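# Place the block onto the bench scale's pan

## Task

Set the block down so it rests on the pan of the bench scale.

## Robot and tools

Robot: two arms, left_arm and right_arm, each ending in a two-finger gripper. In the scene frame the origin sits at table-top height midway between the nominal arm bases, +x points out over the table, +z points up, and left_arm is on the +y side (arm names do not match image sides). Calibrated bases: left_arm at (+0.011, +0.336, +0.037) m, quat_wxyz (+1.000, 0, 0, -0.006); right_arm at (-0.010, -0.277, +0.020) m, quat_wxyz (+1.000, 0, 0, +0.005). A two-camera stand is fixed behind the arms. Cameras: cam_high, cam_left_wrist, cam_right_wrist, each 672x504. Loose objects may occasionally get nudged by an outside push.

Gripper axes: fingers point along its own +z and open and close along its own y. end_effector_position is the point between the pads, roughly 1 cm back from the tips. Reported positions and orientations (end_effector_quat_wxyz) are in the scene frame and may be off by a few cm, more at long reach.

Row layout (used by execute_actions and move): 14 numbers, all in [-1, 1], always both arms even if one is idle: dx, dy, dz, rx, ry, rz, opening for left_arm, then the same seven for right_arm. The first six of each arm are an offset, not a pose: they are measured from that arm's Hand target as it stood when the action or move began, along that Hand target's own axes. 1.0 equals 0.6 m for dx/dy/dz and 180 degrees for rotation; rx, ry, rz form a single rotation vector. Because offsets count from the current Hand target, sending the same offset twice moves the arm twice. Sending six zeros re-requests the present Hand target. The opening is absolute: +1 fully open (0.093 m), -1 closed. A 0 opening is a real command, so resend the present opening to leave a gripper alone.

execute_actions(actions, cameras): actions is a list of actions; each action is a list of up to 15 rows, one row per 1/30 s step, and a short action repeats its final row to fill 15 steps. Every row in one action is measured from the start pose of that action, not the previous row. An empty actions list returns images and the full state. cameras: list of names, ["all"], or []; an unknown name rejects the call.

move(target, speed, blend, opening_speed, grip_force, blocking, cameras): target is one 14-number row or a list of up to 15 rows; every row is an offset from the Hand targets at the move's start (not chained). Grippers travel in straight lines and all finish together, at least 0.5 s, cut off at 10 s. speed: m/s, 0.002 to 2.9, default 0.25 (turning up to twice that in rad/s), one value or one per target. blend: metres of corner rounding for lists; 0 means a full stop at each point. opening_speed: rate of the opening on the -1..+1 scale per second, at least 0.2. grip_force: newtons per pad, 10 to 50, one value or one per arm; it persists, and below 50 the fingers close slowly. blocking=false returns after about 0.5 s while motion continues. Paths do not avoid obstacles or the other arm; faster moves lag, stray and hit harder. Avoid paths passing near an arm's own base (can flip the shoulder); go around it. The result adds a move: line, e.g. done, off_target, moving, held, fault, plus limits (paced = command clipped, held = steps withheld). done means at rest within 10 mm and 2 degrees; it says nothing about contact.

wait(seconds 0 to 10): lets time pass holding the last command; a running move keeps going. stop(): brakes a running move. zoom_image(camera, region=[x0,y0,x1,y1] pixels, top-left origin, at most 504x504) enlarges part of the newest image from that camera. finished_scene(scene): ends the current scene, irreversibly; give its number. The block must stay on the pan without the robot.

Result lines: Hand target is the last commanded pose after clipping; the gripper often stops short of it, so check actual position and tilt after each move and send the remaining gap as an offset. Orientation commands are clipped to within 40 degrees of the measured orientation per step. grip_measured is the gripper motor on the -1..+1 scale; pads meet near -0.94, and each mm of object width adds about 0.0208; readings may be up to 0.02 too high. To hold a rigid block firmly, send about 0.24 below the reading for its width and keep sending it; to release, send well above that reading. Joint positions end with the opening in metres. Joint torques are in joint order, noisy and offset; entries 1 to 3 wrap at ±28 N m. Joint velocities may read within noise. Step readings list intermediate positions for execute_actions calls only. MOTOR HOT appears at 75 °C; at 90 °C the arm folds and becomes unusable; avoid long outstretched holds or pushing toward unreachable poses. Joint ranges (rad): waist -2.618 to 3.054, shoulder 0 to 3.142, elbow 0 to 3.142 (straight 2.901), wrist pitch ±1.571, wrist yaw ±1.571, wrist roll ±2.094.

Avoid: dropping the block or releasing it while moving, slamming into the table, scale or stand, letting anything leave the table, arm-to-arm contact (including one gripper closing on the other's fingers), straining wrist camera cables, and arm stops. A blocked arm keeps pressing until commanded back beyond its gripper. Small moves may not happen or may go sideways. Smooth, gentle motion is preferred.

Each tool is called after "Request:" in YAML: its name, and indented under it one key for each argument.

## Session

Request:
execute_actions:
  actions: []

Scene clock: 0.00 s.
left_arm: end_effector_position=(+0.3257, +0.3459, +0.1980) grip_measured=+1.000 end_effector_quat_wxyz=(+0.456, -0.103, +0.872, -0.147) | right_arm: end_effector_position=(+0.2237, -0.2724, +0.1271) grip_measured=+1.000 end_effector_quat_wxyz=(+0.309, +0.188, +0.928, +0.090)
Joint positions: left_arm=[0.222 0.964 0.58 -0.228 0.337 -0.201 0.093] | right_arm=[-0.037 0.792 0.546 -0.674 -0.067 0.396 0.093]
Joint velocities: within noise
Joint torques (N m): no reading
Heat: left arm: 29 °C; right arm: 29 °C.
Hand target: left_arm +0.3276, +0.3463, +0.2041; +0.463, -0.100, +0.868, -0.146 | right_arm +0.2271, -0.2727, +0.1332; +0.318, +0.187, +0.925, +0.091
Tool commands: left_gripper/opening=+1.0 right_gripper/opening=+1.0

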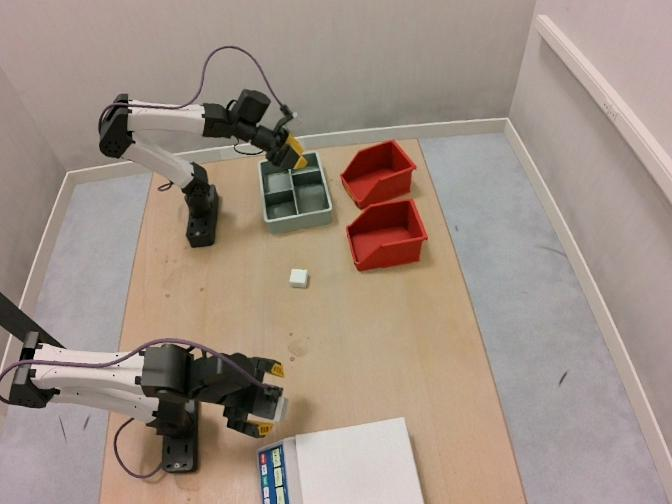

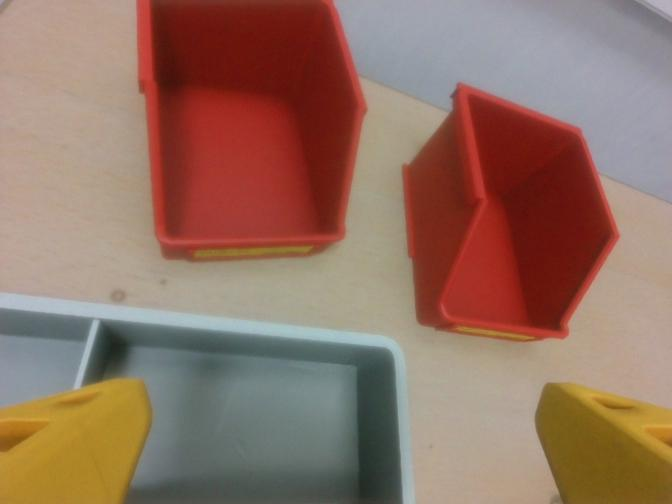

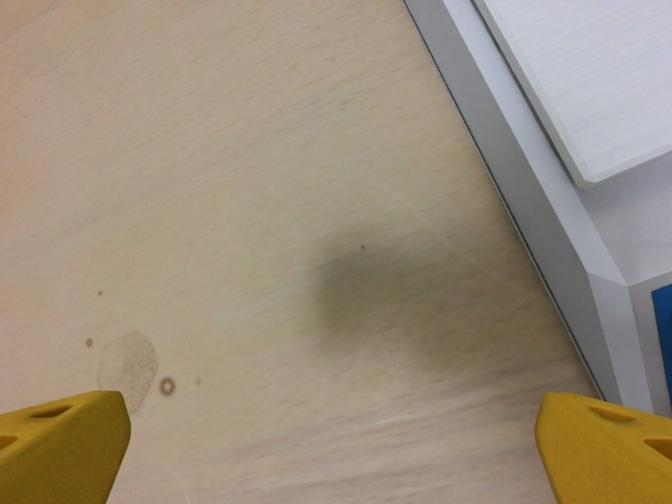

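Request:
move:
  target: [0,0,-0.2,0,0,0,1,0.234,0.723,0,0.0594,0.2077,-0.122,1]
  speed: 0.4
  cameras: ["all"]

Scene clock: 22.83 s.
left_arm: end_effector_position=(+0.2265, +0.3648, +0.2552) grip_measured=+1.000 end_effector_quat_wxyz=(+0.451, -0.113, +0.872, -0.152) | right_arm: end_effector_position=(+0.2484, +0.1796, +0.1828) grip_measured=+1.000 end_effector_quat_wxyz=(+0.083, -0.011, +0.988, +0.128)
Joint positions: left_arm=[0.645 0.636 0.766 -0.901 0.666 0.086 0.093] | right_arm=[1.051 2.517 2.803 -1.552 0.016 1.037 0.093]
Joint torques (N m): left_arm=[0.72 0.76 10.35 1.52 0.6 0.12] | right_arm=[-0.59 -12.85 8.61 0.81 0.11 0.1]
Heat: left arm: 31 °C; right arm: 33 °C.
Hand target: left_arm +0.2275, +0.3655, +0.2676; +0.463, -0.100, +0.868, -0.146 | right_arm +0.2499, +0.1803, +0.1800; +0.000, +0.000, +1.000, +0.000
Off the commanded pose: left_arm 0.012 m, 2 deg | right_arm 0.003 m, 18 deg.
joint sent to its limit (right arm) — joint 4 (wrist pitch), lower limit. The joint targets are off in orientation, not in position.
move: off_target (left_arm, right_arm)

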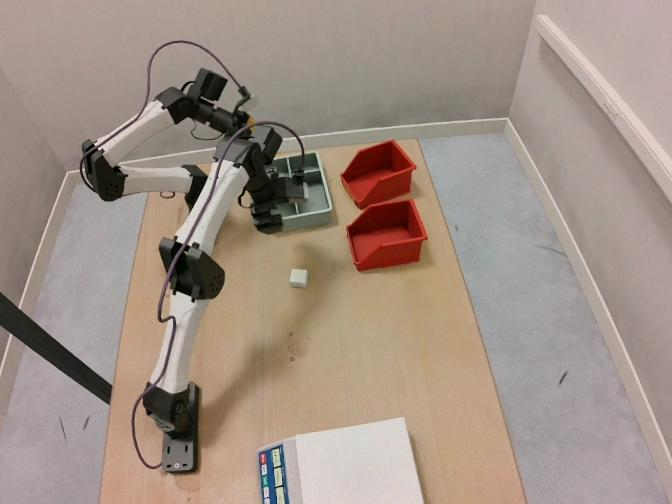

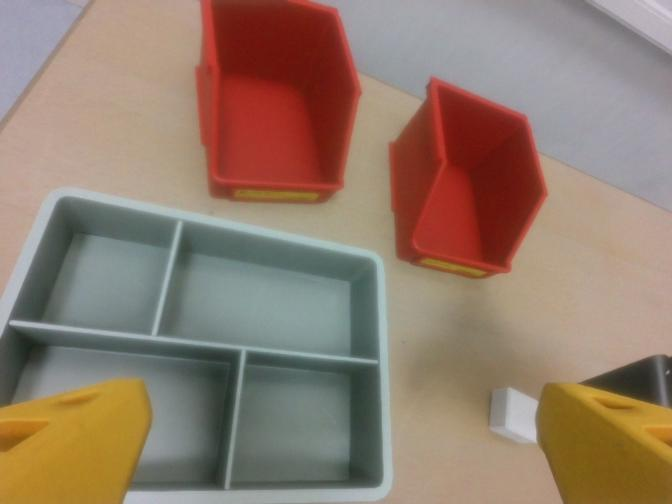

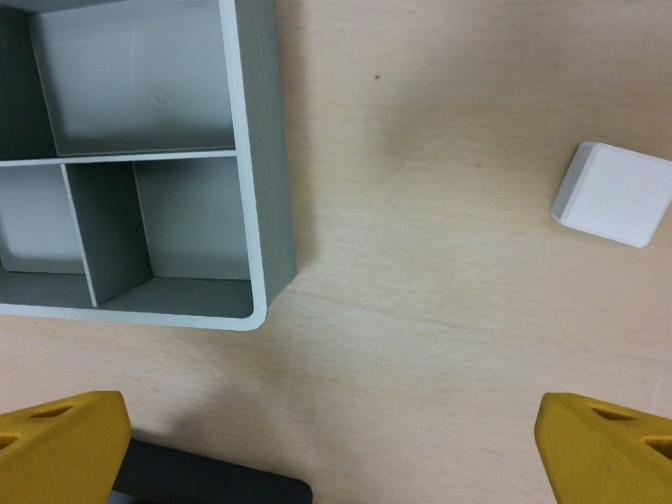

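Request:
move:
  target: [0,0,0,0,0,0,1,-0.033,-0.15,0.133,0,0,0,1]
  cameras: ["all"]

Scene clock: 45.50 s.
left_arm: end_effector_position=(+0.2264, +0.3646, +0.2552) grip_measured=+1.000 end_effector_quat_wxyz=(+0.450, -0.112, +0.873, -0.152) | right_arm: end_effector_position=(+0.2680, +0.0856, +0.0778) grip_measured=+1.000 end_effector_quat_wxyz=(-0.017, +0.007, +0.999, -0.028)
Joint positions: left_arm=[0.645 0.636 0.766 -0.902 0.667 0.087 0.093] | right_arm=[0.909 2.438 2.261 -1.458 0.006 0.934 0.093]
Joint torques (N m): left_arm=[0.57 0.8 10.26 1.49 0.57 0.12] | right_arm=[0.06 -19.92 5.5 0.37 0.17 -0.17]
Heat: left arm: 34 °C; right arm: 40 °C.
Hand target: left_arm +0.2275, +0.3656, +0.2675; +0.463, -0.101, +0.868, -0.146 | right_arm +0.2696, +0.0903, +0.1002; +0.000, +0.000, +1.000, +0.000
Off the commanded pose: left_arm 0.012 m, 2 deg | right_arm 0.023 m, 4 deg.
move: off_target (left_arm, right_arm)

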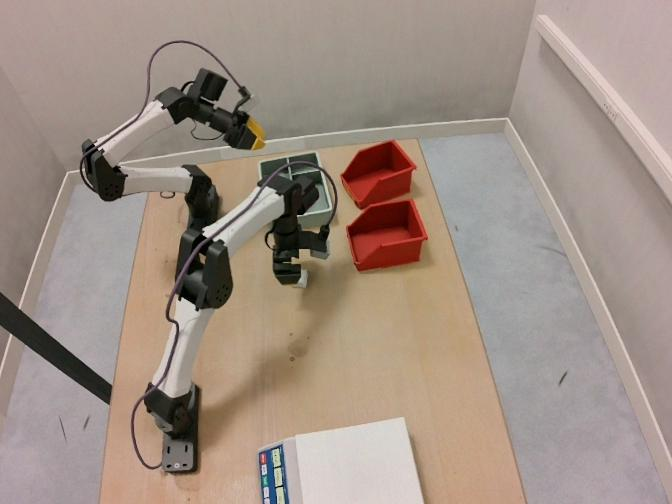

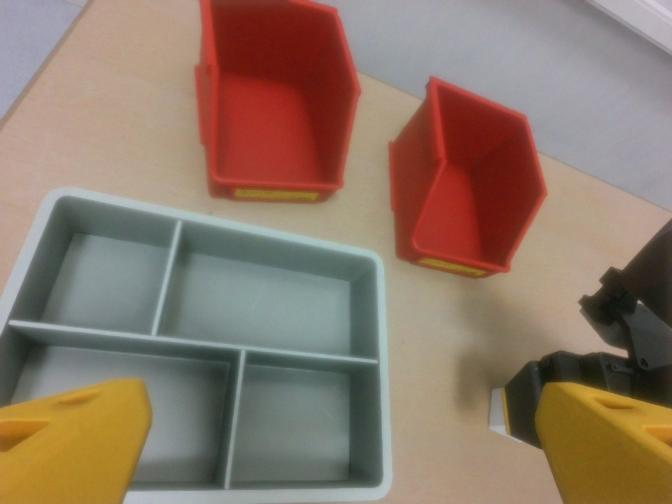

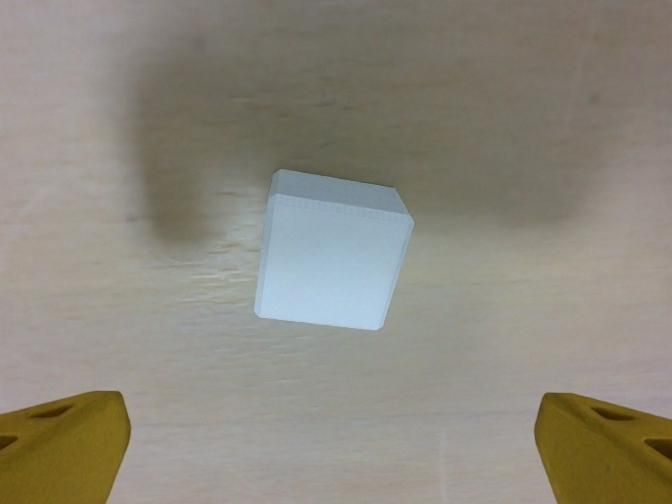

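Request:
move:
  target: [0,0,0,0,0,0,1,-0.037,0,0.055,0,0,0.033,1]
  speed: 0.15
  cameras: ["cam_right_wrist"]

Scene clock: 62.40 s.
left_arm: end_effector_position=(+0.2264, +0.3646, +0.2552) grip_measured=+1.000 end_effector_quat_wxyz=(+0.450, -0.112, +0.873, -0.152) | right_arm: end_effector_position=(+0.2916, +0.0899, +0.0773) grip_measured=+1.000 end_effector_quat_wxyz=(+0.005, +0.043, +0.999, +0.002)
Joint positions: left_arm=[0.645 0.636 0.766 -0.902 0.667 0.087 0.093] | right_arm=[0.875 2.438 2.261 -1.384 0.006 0.971 0.093]
Joint torques (N m): left_arm=[0.76 0.77 10.26 1.49 0.57 0.13] | right_arm=[-0.25 -13.29 5.44 0.52 0.16 0.11]
Heat: left arm: 35 °C; right arm: 54 °C.
Hand target: left_arm +0.2275, +0.3656, +0.2675; +0.463, -0.101, +0.868, -0.146 | right_arm +0.2920, +0.0903, +0.0672; +0.000, +0.052, +0.999, +0.000
Off the commanded pose: left_arm 0.012 m, 2 deg | right_arm 0.010 m, 1 deg.
move: off_target (left_arm)
Images, in order (width x height): cam_right_wrist 672x504.

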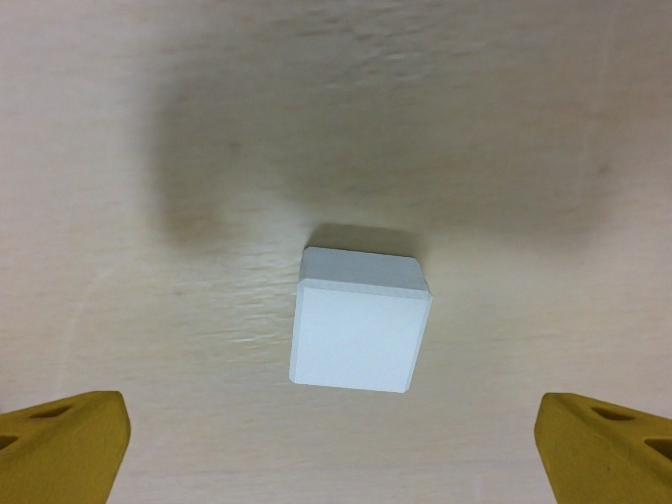

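Request:
move:
  target: [0,0,0,0,0,0,1,-0.008,-0.012,0.07,0,0,0.012,1]
  speed: 0.12
  cameras: ["cam_right_wrist"]

Scene clock: 69.37 s.
left_arm: end_effector_position=(+0.2264, +0.3646, +0.2552) grip_measured=+1.000 end_effector_quat_wxyz=(+0.450, -0.112, +0.873, -0.152) | right_arm: end_effector_position=(+0.2941, +0.0829, +0.0315) grip_measured=+1.000 end_effector_quat_wxyz=(+0.002, +0.060, +0.998, -0.002)
Joint positions: left_arm=[0.645 0.636 0.766 -0.902 0.667 0.087 0.093] | right_arm=[0.861 2.438 2.079 -1.212 0.006 0.992 0.093]
Joint torques (N m): left_arm=[0.65 0.9 10.28 1.49 0.58 0.12] | right_arm=[-0.54 -13.81 5.75 0.52 0.16 0.12]
Heat: left arm: 36 °C; right arm: 54 °C.
Hand target: left_arm +0.2275, +0.3656, +0.2675; +0.463, -0.101, +0.868, -0.146 | right_arm +0.2960, +0.0826, +0.0251; +0.000, +0.071, +0.997, +0.000
Off the commanded pose: left_arm 0.012 m, 2 deg | right_arm 0.007 m, 1 deg.
move: off_target (left_arm)
Images, in order (width x height): cam_right_wrist 672x504.

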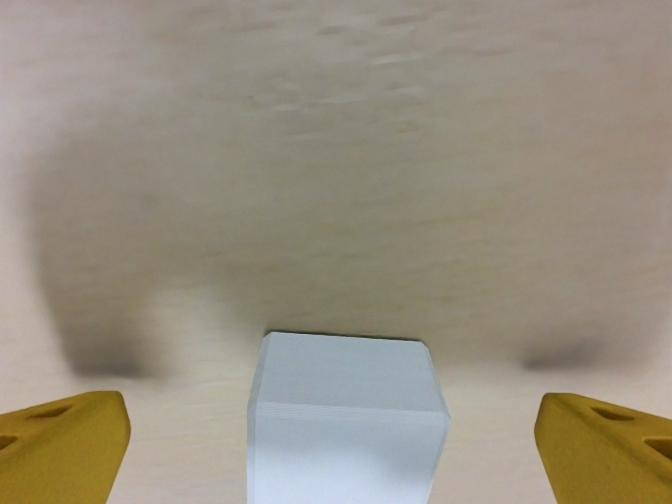

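Request:
move:
  target:
    - [0,0,0,0,0,0,1,0,0,0,0,0,0,-0.6]
    - [0,0,0,0,0,0,1,0,0,-0.22,0,0,0,-0.6]
  speed: 0.25
  opening_speed: 2
  cameras: ["cam_right_wrist","cam_high"]

Scene clock: 76.80 s.
left_arm: end_effector_position=(+0.2264, +0.3646, +0.2552) grip_measured=+1.000 end_effector_quat_wxyz=(+0.450, -0.112, +0.873, -0.152) | right_arm: end_effector_position=(+0.2952, +0.0843, +0.1331) grip_measured=-0.296 end_effector_quat_wxyz=(+0.018, +0.060, +0.998, +0.019)
Joint positions: left_arm=[0.645 0.636 0.766 -0.902 0.667 0.087 0.093] | right_arm=[0.861 2.418 2.449 -1.55 0.006 0.993 0.031]
Joint torques (N m): left_arm=[0.69 0.8 10.29 1.5 0.56 0.14] | right_arm=[-0.5 -18.44 7.75 0.23 0.17 0.11]
Heat: left arm: 36 °C; right arm: 55 °C.
Hand target: left_arm +0.2275, +0.3656, +0.2675; +0.463, -0.101, +0.868, -0.146 | right_arm +0.2959, +0.0826, +0.1573; +0.000, +0.071, +0.997, +0.000
Off the commanded pose: left_arm 0.012 m, 2 deg | right_arm 0.024 m, 3 deg.
joint sent to its limit (right arm) — joint 4 (wrist pitch), lower limit. The joint targets are off in orientation, not in position.
move: off_target (left_arm, right_arm)
Images, in order (width x height): cam_high 672x504, cam_right_wrist 672x504.

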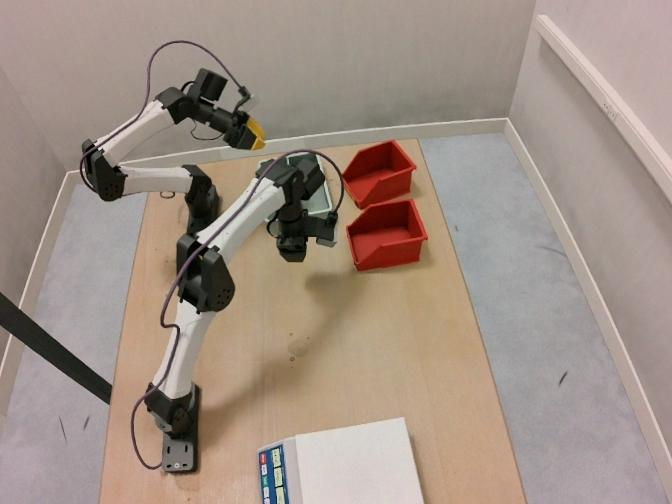

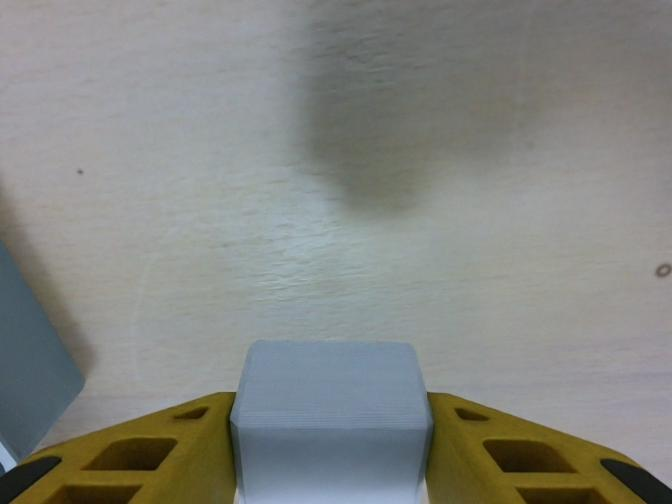

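Request:
move:
  target: [0,0,0,0,0,0,1,-0.264,-0.728,-0.067,0,0,0,-0.6]
  speed: 0.35
  cameras: ["cam_right_wrist","cam_high"]

Scene clock: 94.17 s.
left_arm: end_effector_position=(+0.2264, +0.3646, +0.2552) grip_measured=+1.000 end_effector_quat_wxyz=(+0.450, -0.112, +0.873, -0.152) | right_arm: end_effector_position=(+0.3869, -0.3737, +0.1954) grip_measured=-0.295 end_effector_quat_wxyz=(+0.037, +0.081, +0.996, -0.007)
Joint positions: left_arm=[0.645 0.636 0.766 -0.902 0.667 0.087 0.093] | right_arm=[-0.247 2.082 2.138 -1.552 0.002 -0.075 0.031]
Joint torques (N m): left_arm=[0.69 0.8 10.28 1.5 0.57 0.12] | right_arm=[0.35 -10.21 9.17 0.36 0.15 -0.17]
Heat: left arm: 37 °C; right arm: 54 °C.
Hand target: left_arm +0.2275, +0.3656, +0.2675; +0.463, -0.101, +0.868, -0.146 | right_arm +0.3910, -0.3721, +0.1974; +0.000, +0.071, +0.997, +0.000
Off the commanded pose: left_arm 0.012 m, 2 deg | right_arm 0.005 m, 4 deg.
joint sent to its limit (right arm) — joint 4 (wrist pitch), lower limit. The joint targets are off in orientation, not in position.
move: off_target (left_arm, right_arm)
Images, in order (width x height): cam_high 672x504, cam_right_wrist 672x504.

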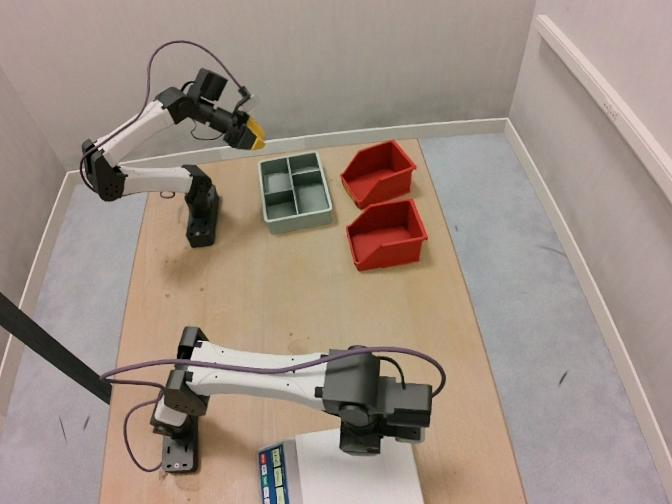

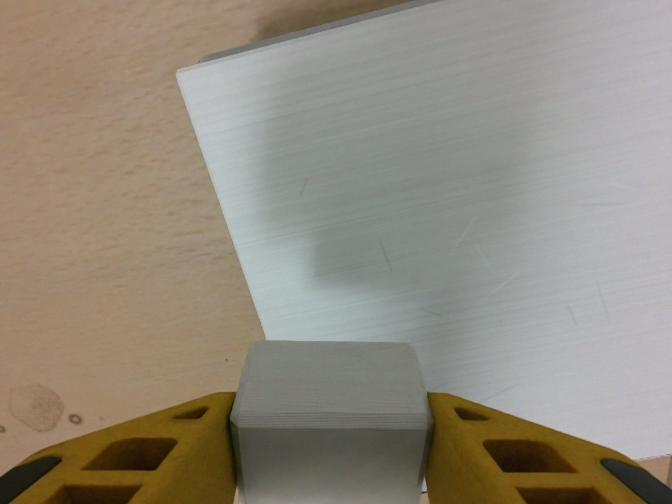

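Request:
move:
  target: [0,0,0,0,0,0,1,-0.012,-0.083,0.1,0,0,0,-0.6]
  cameras: ["cam_right_wrist"]

Scene clock: 105.67 s.
left_arm: end_effector_position=(+0.2264, +0.3646, +0.2552) grip_measured=+1.000 end_effector_quat_wxyz=(+0.450, -0.112, +0.873, -0.152) | right_arm: end_effector_position=(+0.3857, -0.4229, +0.1415) grip_measured=-0.295 end_effector_quat_wxyz=(-0.004, +0.081, +0.997, +0.001)
Joint positions: left_arm=[0.645 0.636 0.766 -0.902 0.667 0.087 0.093] | right_arm=[-0.362 2.195 2.101 -1.486 0.001 -0.19 0.031]
Joint torques (N m): left_arm=[0.69 0.79 10.36 1.5 0.57 0.12] | right_arm=[0.31 -11.85 6.58 0.55 0.14 -0.18]
Heat: left arm: 37 °C; right arm: 51 °C.
Hand target: left_arm +0.2275, +0.3656, +0.2675; +0.463, -0.101, +0.868, -0.146 | right_arm +0.3911, -0.4226, +0.1375; +0.000, +0.071, +0.997, +0.000
Off the commanded pose: left_arm 0.012 m, 2 deg | right_arm 0.007 m, 1 deg.
move: off_target (left_arm)
Images, in order (width x height): cam_right_wrist 672x504.

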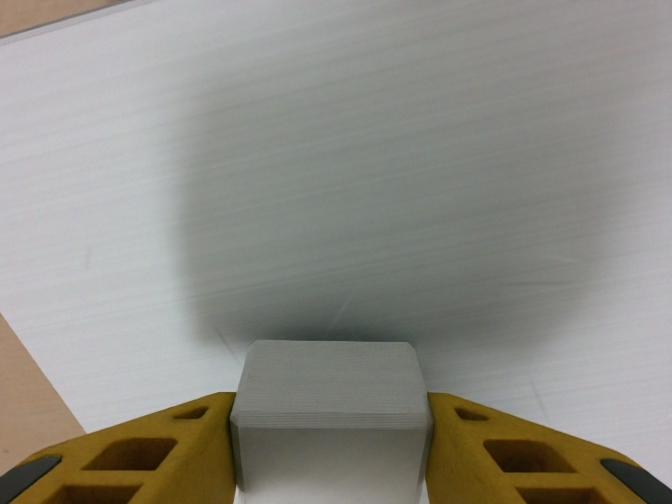

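Request:
move:
  target: [0,0,0,0,0,0,1,-0.005,0,0.055,0,0,0,-0.6]
  speed: 0.05
  cameras: ["cam_right_wrist"]

Scene clock: 109.83 s.
left_arm: end_effector_position=(+0.2264, +0.3646, +0.2552) grip_measured=+1.000 end_effector_quat_wxyz=(+0.450, -0.112, +0.873, -0.152) | right_arm: end_effector_position=(+0.3863, -0.4244, +0.1321) grip_measured=-0.295 end_effector_quat_wxyz=(+0.006, +0.080, +0.997, -0.006)
Joint positions: left_arm=[0.645 0.636 0.766 -0.902 0.667 0.087 0.093] | right_arm=[-0.362 2.165 2.015 -1.405 0.008 -0.191 0.031]
Joint torques (N m): left_arm=[0.65 0.75 10.3 1.5 0.57 0.13] | right_arm=[0.42 -9.05 2.86 1.13 0.06 -0.17]
Heat: left arm: 37 °C; right arm: 50 °C.
Hand target: left_arm +0.2275, +0.3656, +0.2675; +0.463, -0.101, +0.868, -0.146 | right_arm +0.3941, -0.4230, +0.1044; +0.000, +0.071, +0.997, +0.000
Off the commanded pose: left_arm 0.012 m, 2 deg | right_arm 0.029 m, 1 deg.
move: off_target (left_arm, right_arm)
Images, in order (width x height): cam_right_wrist 672x504.

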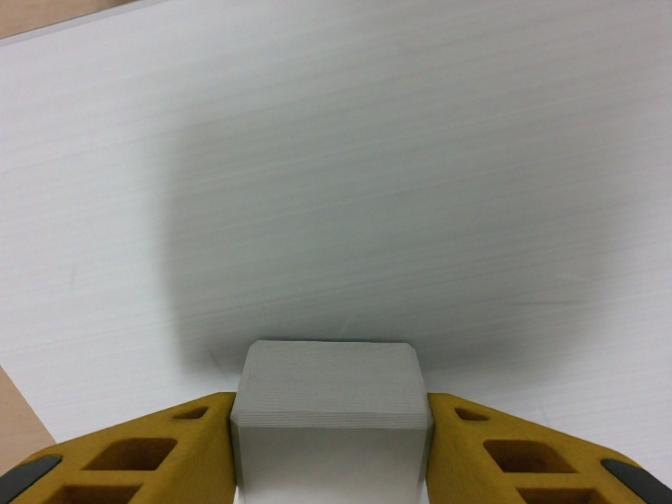

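Request:
move:
  target:
    - [0,0,0,0,0,0,1,0.008,0,-0.035,0,0,0,-0.6]
    - [0,0,0,0,0,0,1,0.008,0,-0.035,0,0,0,0.6]
    - [0,0,0,0,0,0,1,0.008,0,-0.2,0,0,0,0.6]
  speed: 0.12
  opening_speed: 1.5
  cameras: ["cam_right_wrist","cam_high"]

Scene clock: 121.13 s.
left_arm: end_effector_position=(+0.2264, +0.3646, +0.2552) grip_measured=+1.000 end_effector_quat_wxyz=(+0.450, -0.112, +0.873, -0.152) | right_arm: end_effector_position=(+0.3900, -0.4258, +0.2023) grip_measured=+0.598 end_effector_quat_wxyz=(+0.059, +0.080, +0.995, -0.021)
Joint positions: left_arm=[0.645 0.636 0.766 -0.902 0.667 0.087 0.093] | right_arm=[-0.362 2.127 2.233 -1.552 0.009 -0.192 0.074]
Joint torques (N m): left_arm=[0.68 0.76 10.3 1.49 0.59 0.11] | right_arm=[0.23 -15.72 8.46 0.47 0.08 -0.19]
Heat: left arm: 38 °C; right arm: 49 °C.
Hand target: left_arm +0.2275, +0.3656, +0.2675; +0.463, -0.101, +0.868, -0.146 | right_arm +0.3893, -0.4223, +0.2245; +0.000, +0.071, +0.997, +0.000
Off the commanded pose: left_arm 0.012 m, 2 deg | right_arm 0.022 m, 7 deg.
joint sent to its limit (right arm) — joint 4 (wrist pitch), lower limit. The joint targets are off in orientation, not in position.
move: off_target (left_arm, right_arm)
Images, in order (width x height): cam_high 672x504, cam_right_wrist 672x504.

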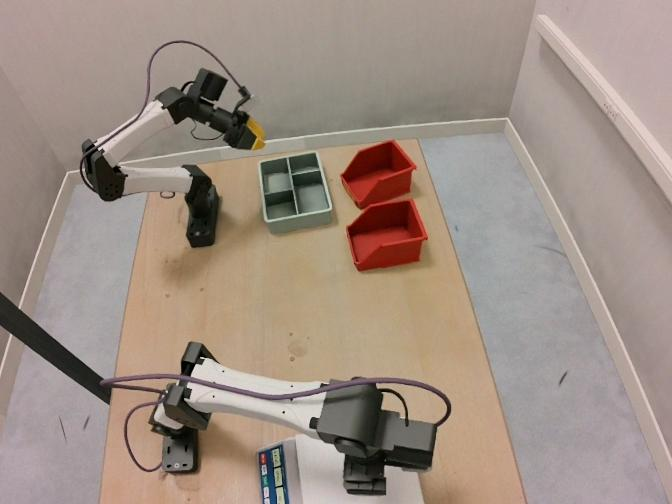

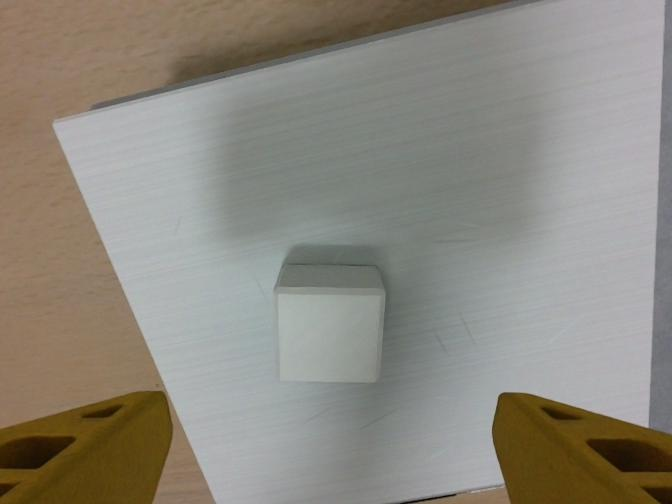

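Block is on the pan.

Request:
finished_scene:
  scene: 1

The scene is finished: the task was done.


## Next scene

The same job, from a new start.

Request:
execute_actions:
  actions: []

Scene clock: 0.00 s.
left_arm: end_effector_position=(+0.1088, +0.1535, +0.2422) grip_measured=+1.000 end_effector_quat_wxyz=(+0.451, +0.118, +0.765, -0.445) | right_arm: end_effector_position=(+0.2011, -0.1323, +0.3020) grip_measured=+1.000 end_effector_quat_wxyz=(+0.513, +0.057, +0.774, +0.368)
Joint positions: left_arm=[-1.572 0.081 0.343 -0.511 -0.637 -0.775 0.093] | right_arm=[0.686 0.484 0.633 -0.357 0.143 0.726 0.093]
Joint velocities: within noise
Joint torques (N m): no reading
Heat: left arm: 27 °C; right arm: 28 °C.
Hand target: left_arm +0.1088, +0.1539, +0.2447; +0.451, +0.118, +0.764, -0.446 | right_arm +0.2009, -0.1325, +0.3090; +0.518, +0.056, +0.768, +0.372
Tool commands: left_gripper/opening=+1.0 right_gripper/opening=+1.0

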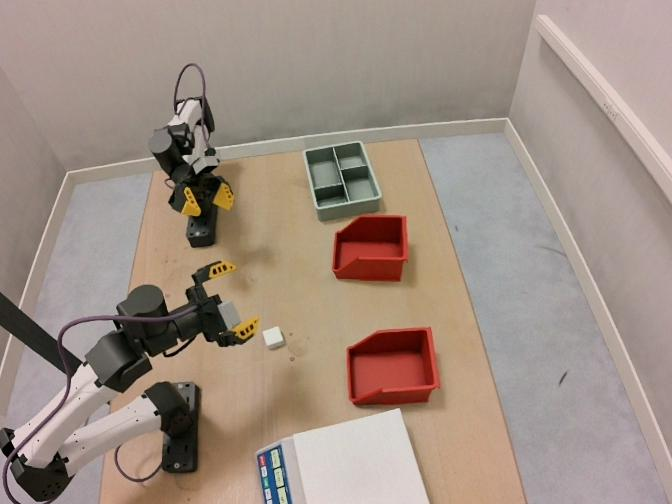

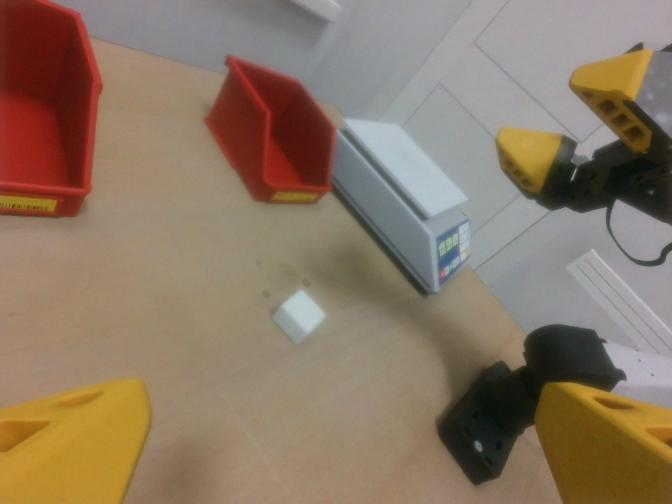

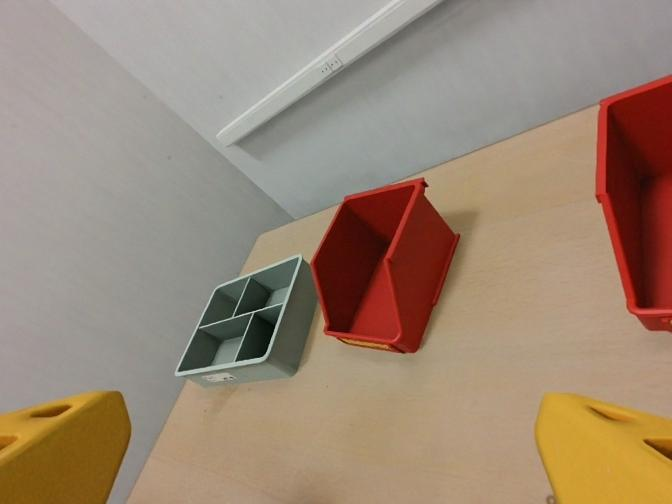

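Request:
move:
  target: [0,0,0,0,0,0,1,0.303,-0.142,0.1225,0.219,0.384,-0.0945,1]
  speed: 0.35
  cameras: ["cam_high","cam_right_wrist"]

Scene clock: 21.70 s.
left_arm: end_effector_position=(+0.1088, +0.1535, +0.2422) grip_measured=+1.000 end_effector_quat_wxyz=(+0.451, +0.118, +0.765, -0.445) | right_arm: end_effector_position=(+0.2037, -0.0770, +0.0991) grip_measured=+1.000 end_effector_quat_wxyz=(+0.002, -0.095, +0.995, -0.007)
Joint positions: left_arm=[-1.572 0.081 0.343 -0.511 -0.637 -0.775 0.093] | right_arm=[0.75 1.678 1.222 -1.121 0.013 0.57 0.093]
Joint torques (N m): left_arm=[0.12 2.47 7.98 1.89 -0.07 -0.06] | right_arm=[0.44 -7.16 9.26 0.15 0.07 -0.18]
Heat: left arm: 28 °C; right arm: 31 °C.
Hand target: left_arm +0.1088, +0.1539, +0.2447; +0.451, +0.118, +0.764, -0.446 | right_arm +0.2049, -0.0700, +0.1045; +0.000, -0.104, +0.995, +0.000
Off the commanded pose: left_arm 0.003 m, 0 deg | right_arm 0.009 m, 1 deg.
move: done
Images, in order (width x height): cam_high 672x504, cam_right_wrist 672x504.

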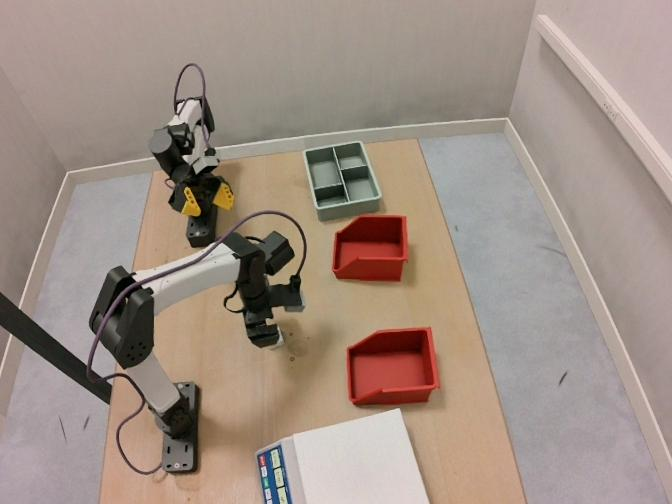

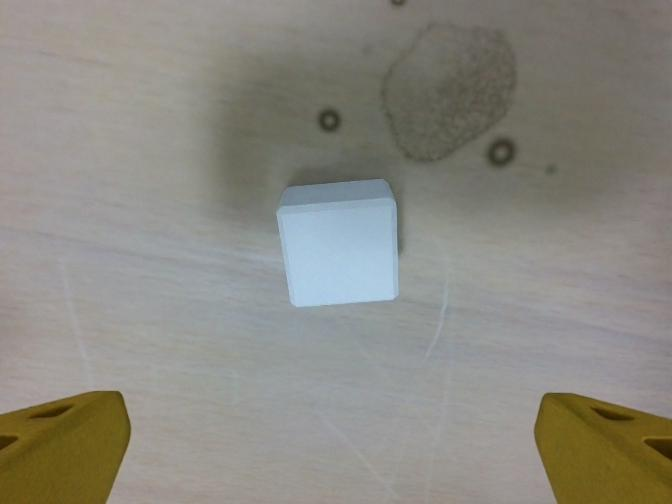

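Request:
move:
  target:
    - [0,0,0,0,0,0,1,-0.035,-0.005,0.03,0,0,-0.02,1]
    - [0,0,0,0,0,0,1,-0.035,-0.005,0.126,0,0,-0.02,-0.6]
    - [0,0,0,0,0,0,1,-0.035,-0.005,-0.1,0,0,-0.02,-0.6]
  speed: [0.12,0.12,0.25]
  blend: [0.01,0,0]
  opening_speed: 2
  cameras: ["cam_right_wrist"]

Scene clock: 35.27 s.
left_arm: end_effector_position=(+0.1088, +0.1535, +0.2422) grip_measured=+1.000 end_effector_quat_wxyz=(+0.451, +0.118, +0.765, -0.445) | right_arm: end_effector_position=(+0.2245, -0.0704, +0.1527) grip_measured=-0.302 end_effector_quat_wxyz=(-0.007, -0.133, +0.991, -0.013)
Joint positions: left_arm=[-1.572 0.081 0.343 -0.511 -0.637 -0.775 0.093] | right_arm=[0.72 1.75 1.519 -1.366 0.013 0.463 0.031]
Joint torques (N m): left_arm=[0.13 2.52 7.97 1.89 -0.06 -0.03] | right_arm=[-0.53 -10.39 8.96 0.12 0.08 -0.16]
Heat: left arm: 29 °C; right arm: 33 °C.
Hand target: left_arm +0.1088, +0.1539, +0.2447; +0.451, +0.118, +0.764, -0.446 | right_arm +0.2260, -0.0686, +0.1645; +0.000, -0.136, +0.991, +0.000
Off the commanded pose: left_arm 0.003 m, 0 deg | right_arm 0.012 m, 2 deg.
move: off_target (right_arm)
Images, in order (width x height): cam_right_wrist 672x504.

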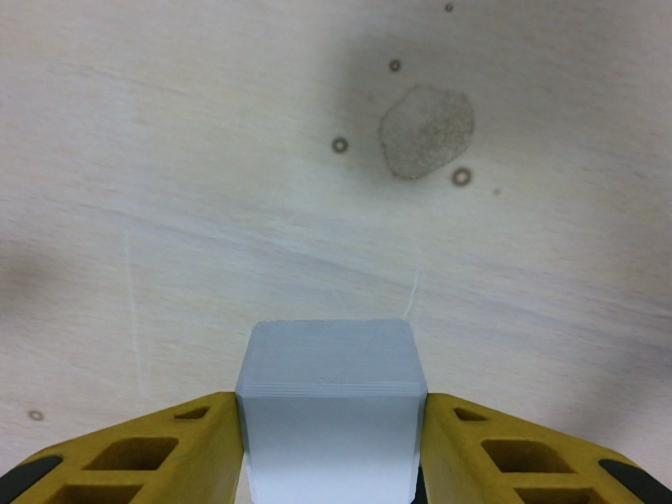

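Request:
move:
  target:
    - [0,0,0,0,0,0,1,-0.105,-0.639,-0.042,0,0,0.08,-0.6]
    - [0,0,0,0,0,0,1,-0.105,-0.639,0.025,0,0,0.08,-0.6]
  speed: [0.35,0.1]
  blend: [0.01,0]
  cameras: ["cam_right_wrist"]

Scene clock: 45.87 s.
left_arm: end_effector_position=(+0.1088, +0.1535, +0.2422) grip_measured=+1.000 end_effector_quat_wxyz=(+0.451, +0.118, +0.765, -0.445) | right_arm: end_effector_position=(+0.3855, -0.4231, +0.1557) grip_measured=-0.302 end_effector_quat_wxyz=(-0.001, -0.001, +1.000, -0.002)
Joint positions: left_arm=[-1.572 0.081 0.343 -0.511 -0.637 -0.775 0.093] | right_arm=[-0.361 2.197 2.162 -1.536 0.005 -0.352 0.031]
Joint torques (N m): left_arm=[0.13 2.47 8.01 1.9 -0.04 -0.07] | right_arm=[0.4 -11.99 5.75 0.56 0.09 -0.18]
Heat: left arm: 30 °C; right arm: 34 °C.
Hand target: left_arm +0.1088, +0.1539, +0.2447; +0.451, +0.118, +0.764, -0.446 | right_arm +0.3897, -0.4209, +0.1493; +0.000, -0.010, +1.000, +0.000
Off the commanded pose: left_arm 0.003 m, 0 deg | right_arm 0.008 m, 1 deg.
move: done
Images, in order (width x height): cam_right_wrist 672x504.

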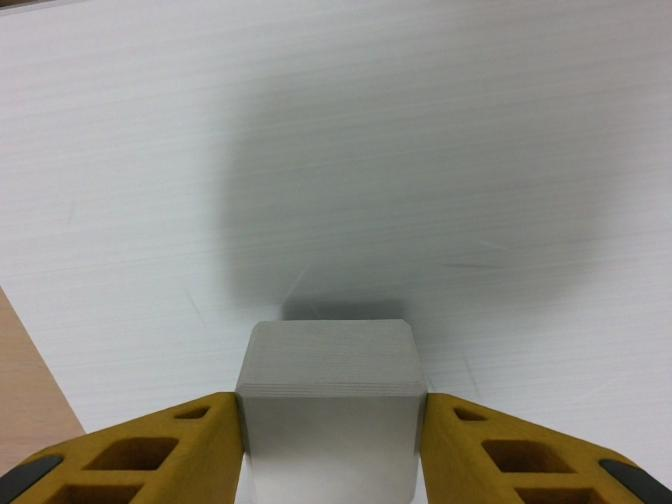

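Request:
move:
  target:
    - [0,0,0,0,0,0,1,0,0,0.06,0,0,0,-0.6]
    - [0,0,0,0,0,0,1,0,0,0.035,0,0,0,-0.6]
  speed: 0.06
  cameras: ["cam_right_wrist"]

Scene clock: 50.57 s.
left_arm: end_effector_position=(+0.1088, +0.1535, +0.2422) grip_measured=+1.000 end_effector_quat_wxyz=(+0.451, +0.118, +0.765, -0.445) | right_arm: end_effector_position=(+0.3832, -0.4222, +0.1401) grip_measured=-0.302 end_effector_quat_wxyz=(+0.007, -0.001, +1.000, -0.005)
Joint positions: left_arm=[-1.572 0.081 0.343 -0.511 -0.637 -0.775 0.093] | right_arm=[-0.361 2.149 2.022 -1.427 0.005 -0.353 0.031]
Joint torques (N m): left_arm=[0.23 2.41 8.03 1.89 -0.06 -0.05] | right_arm=[0.39 -8.88 8.03 0.47 0.09 -0.17]
Heat: left arm: 30 °C; right arm: 33 °C.
Hand target: left_arm +0.1088, +0.1539, +0.2447; +0.451, +0.118, +0.764, -0.446 | right_arm +0.3897, -0.4208, +0.1284; +0.000, -0.010, +1.000, +0.000
Off the commanded pose: left_arm 0.003 m, 0 deg | right_arm 0.014 m, 1 deg.
move: off_target (right_arm)
Images, in order (width x height): cam_right_wrist 672x504.

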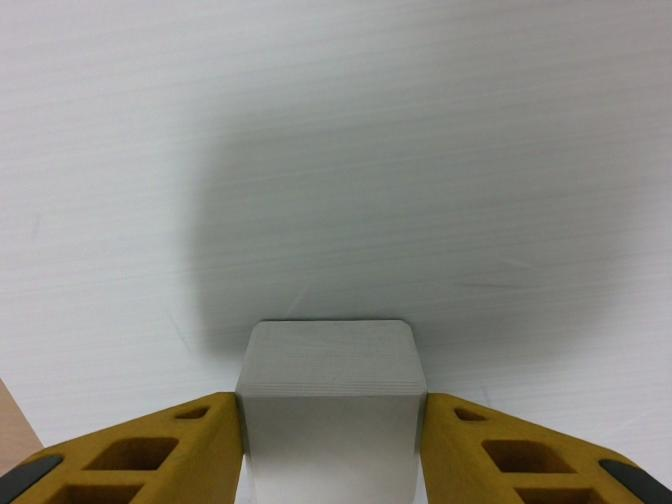

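Request:
move:
  target:
    - [0,0,0,0,0,0,1,0.008,0,0,0,0,0,0.6]
    - [0,0,0,0,0,0,1,0.008,0,-0.14,0,0,0,0.6]
  speed: 0.12
  blend: [0,0]
  opening_speed: 1.5
  cameras: ["cam_right_wrist"]

Scene clock: 56.63 s.
left_arm: end_effector_position=(+0.1088, +0.1535, +0.2422) grip_measured=+1.000 end_effector_quat_wxyz=(+0.451, +0.118, +0.765, -0.445) | right_arm: end_effector_position=(+0.3851, -0.4229, +0.1885) grip_measured=+0.598 end_effector_quat_wxyz=(+0.036, -0.003, +0.999, -0.016)
Joint positions: left_arm=[-1.572 0.081 0.343 -0.511 -0.637 -0.775 0.093] | right_arm=[-0.361 2.135 2.193 -1.551 0.005 -0.357 0.074]
Joint torques (N m): left_arm=[0.09 2.44 7.95 1.91 -0.04 -0.05] | right_arm=[0.06 -16.08 8.95 0.36 0.09 -0.17]
Heat: left arm: 30 °C; right arm: 34 °C.
Hand target: left_arm +0.1088, +0.1539, +0.2447; +0.451, +0.118, +0.764, -0.446 | right_arm +0.3849, -0.4210, +0.2124; +0.000, -0.010, +1.000, +0.000
Off the commanded pose: left_arm 0.003 m, 0 deg | right_arm 0.024 m, 5 deg.
joint sent to its limit (right arm) — joint 4 (wrist pitch), lower limit. The joint targets are off in orientation, not in position.
move: off_target (right_arm)
Images, in order (width x height): cam_right_wrist 672x504.

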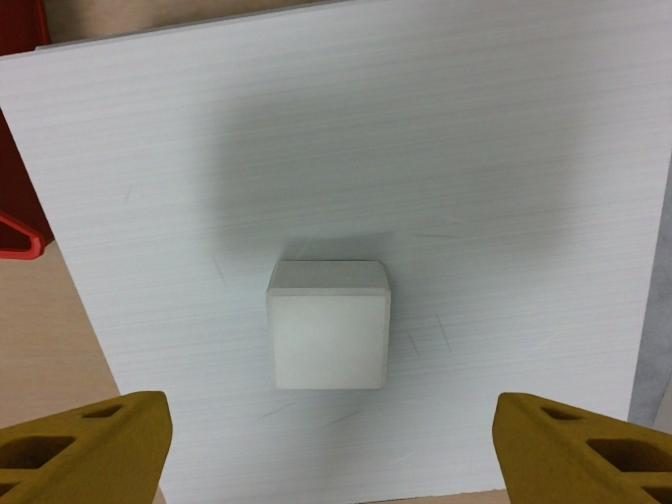

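Request:
finished_scene:
  scene: 2

The scene is finished: the task was done.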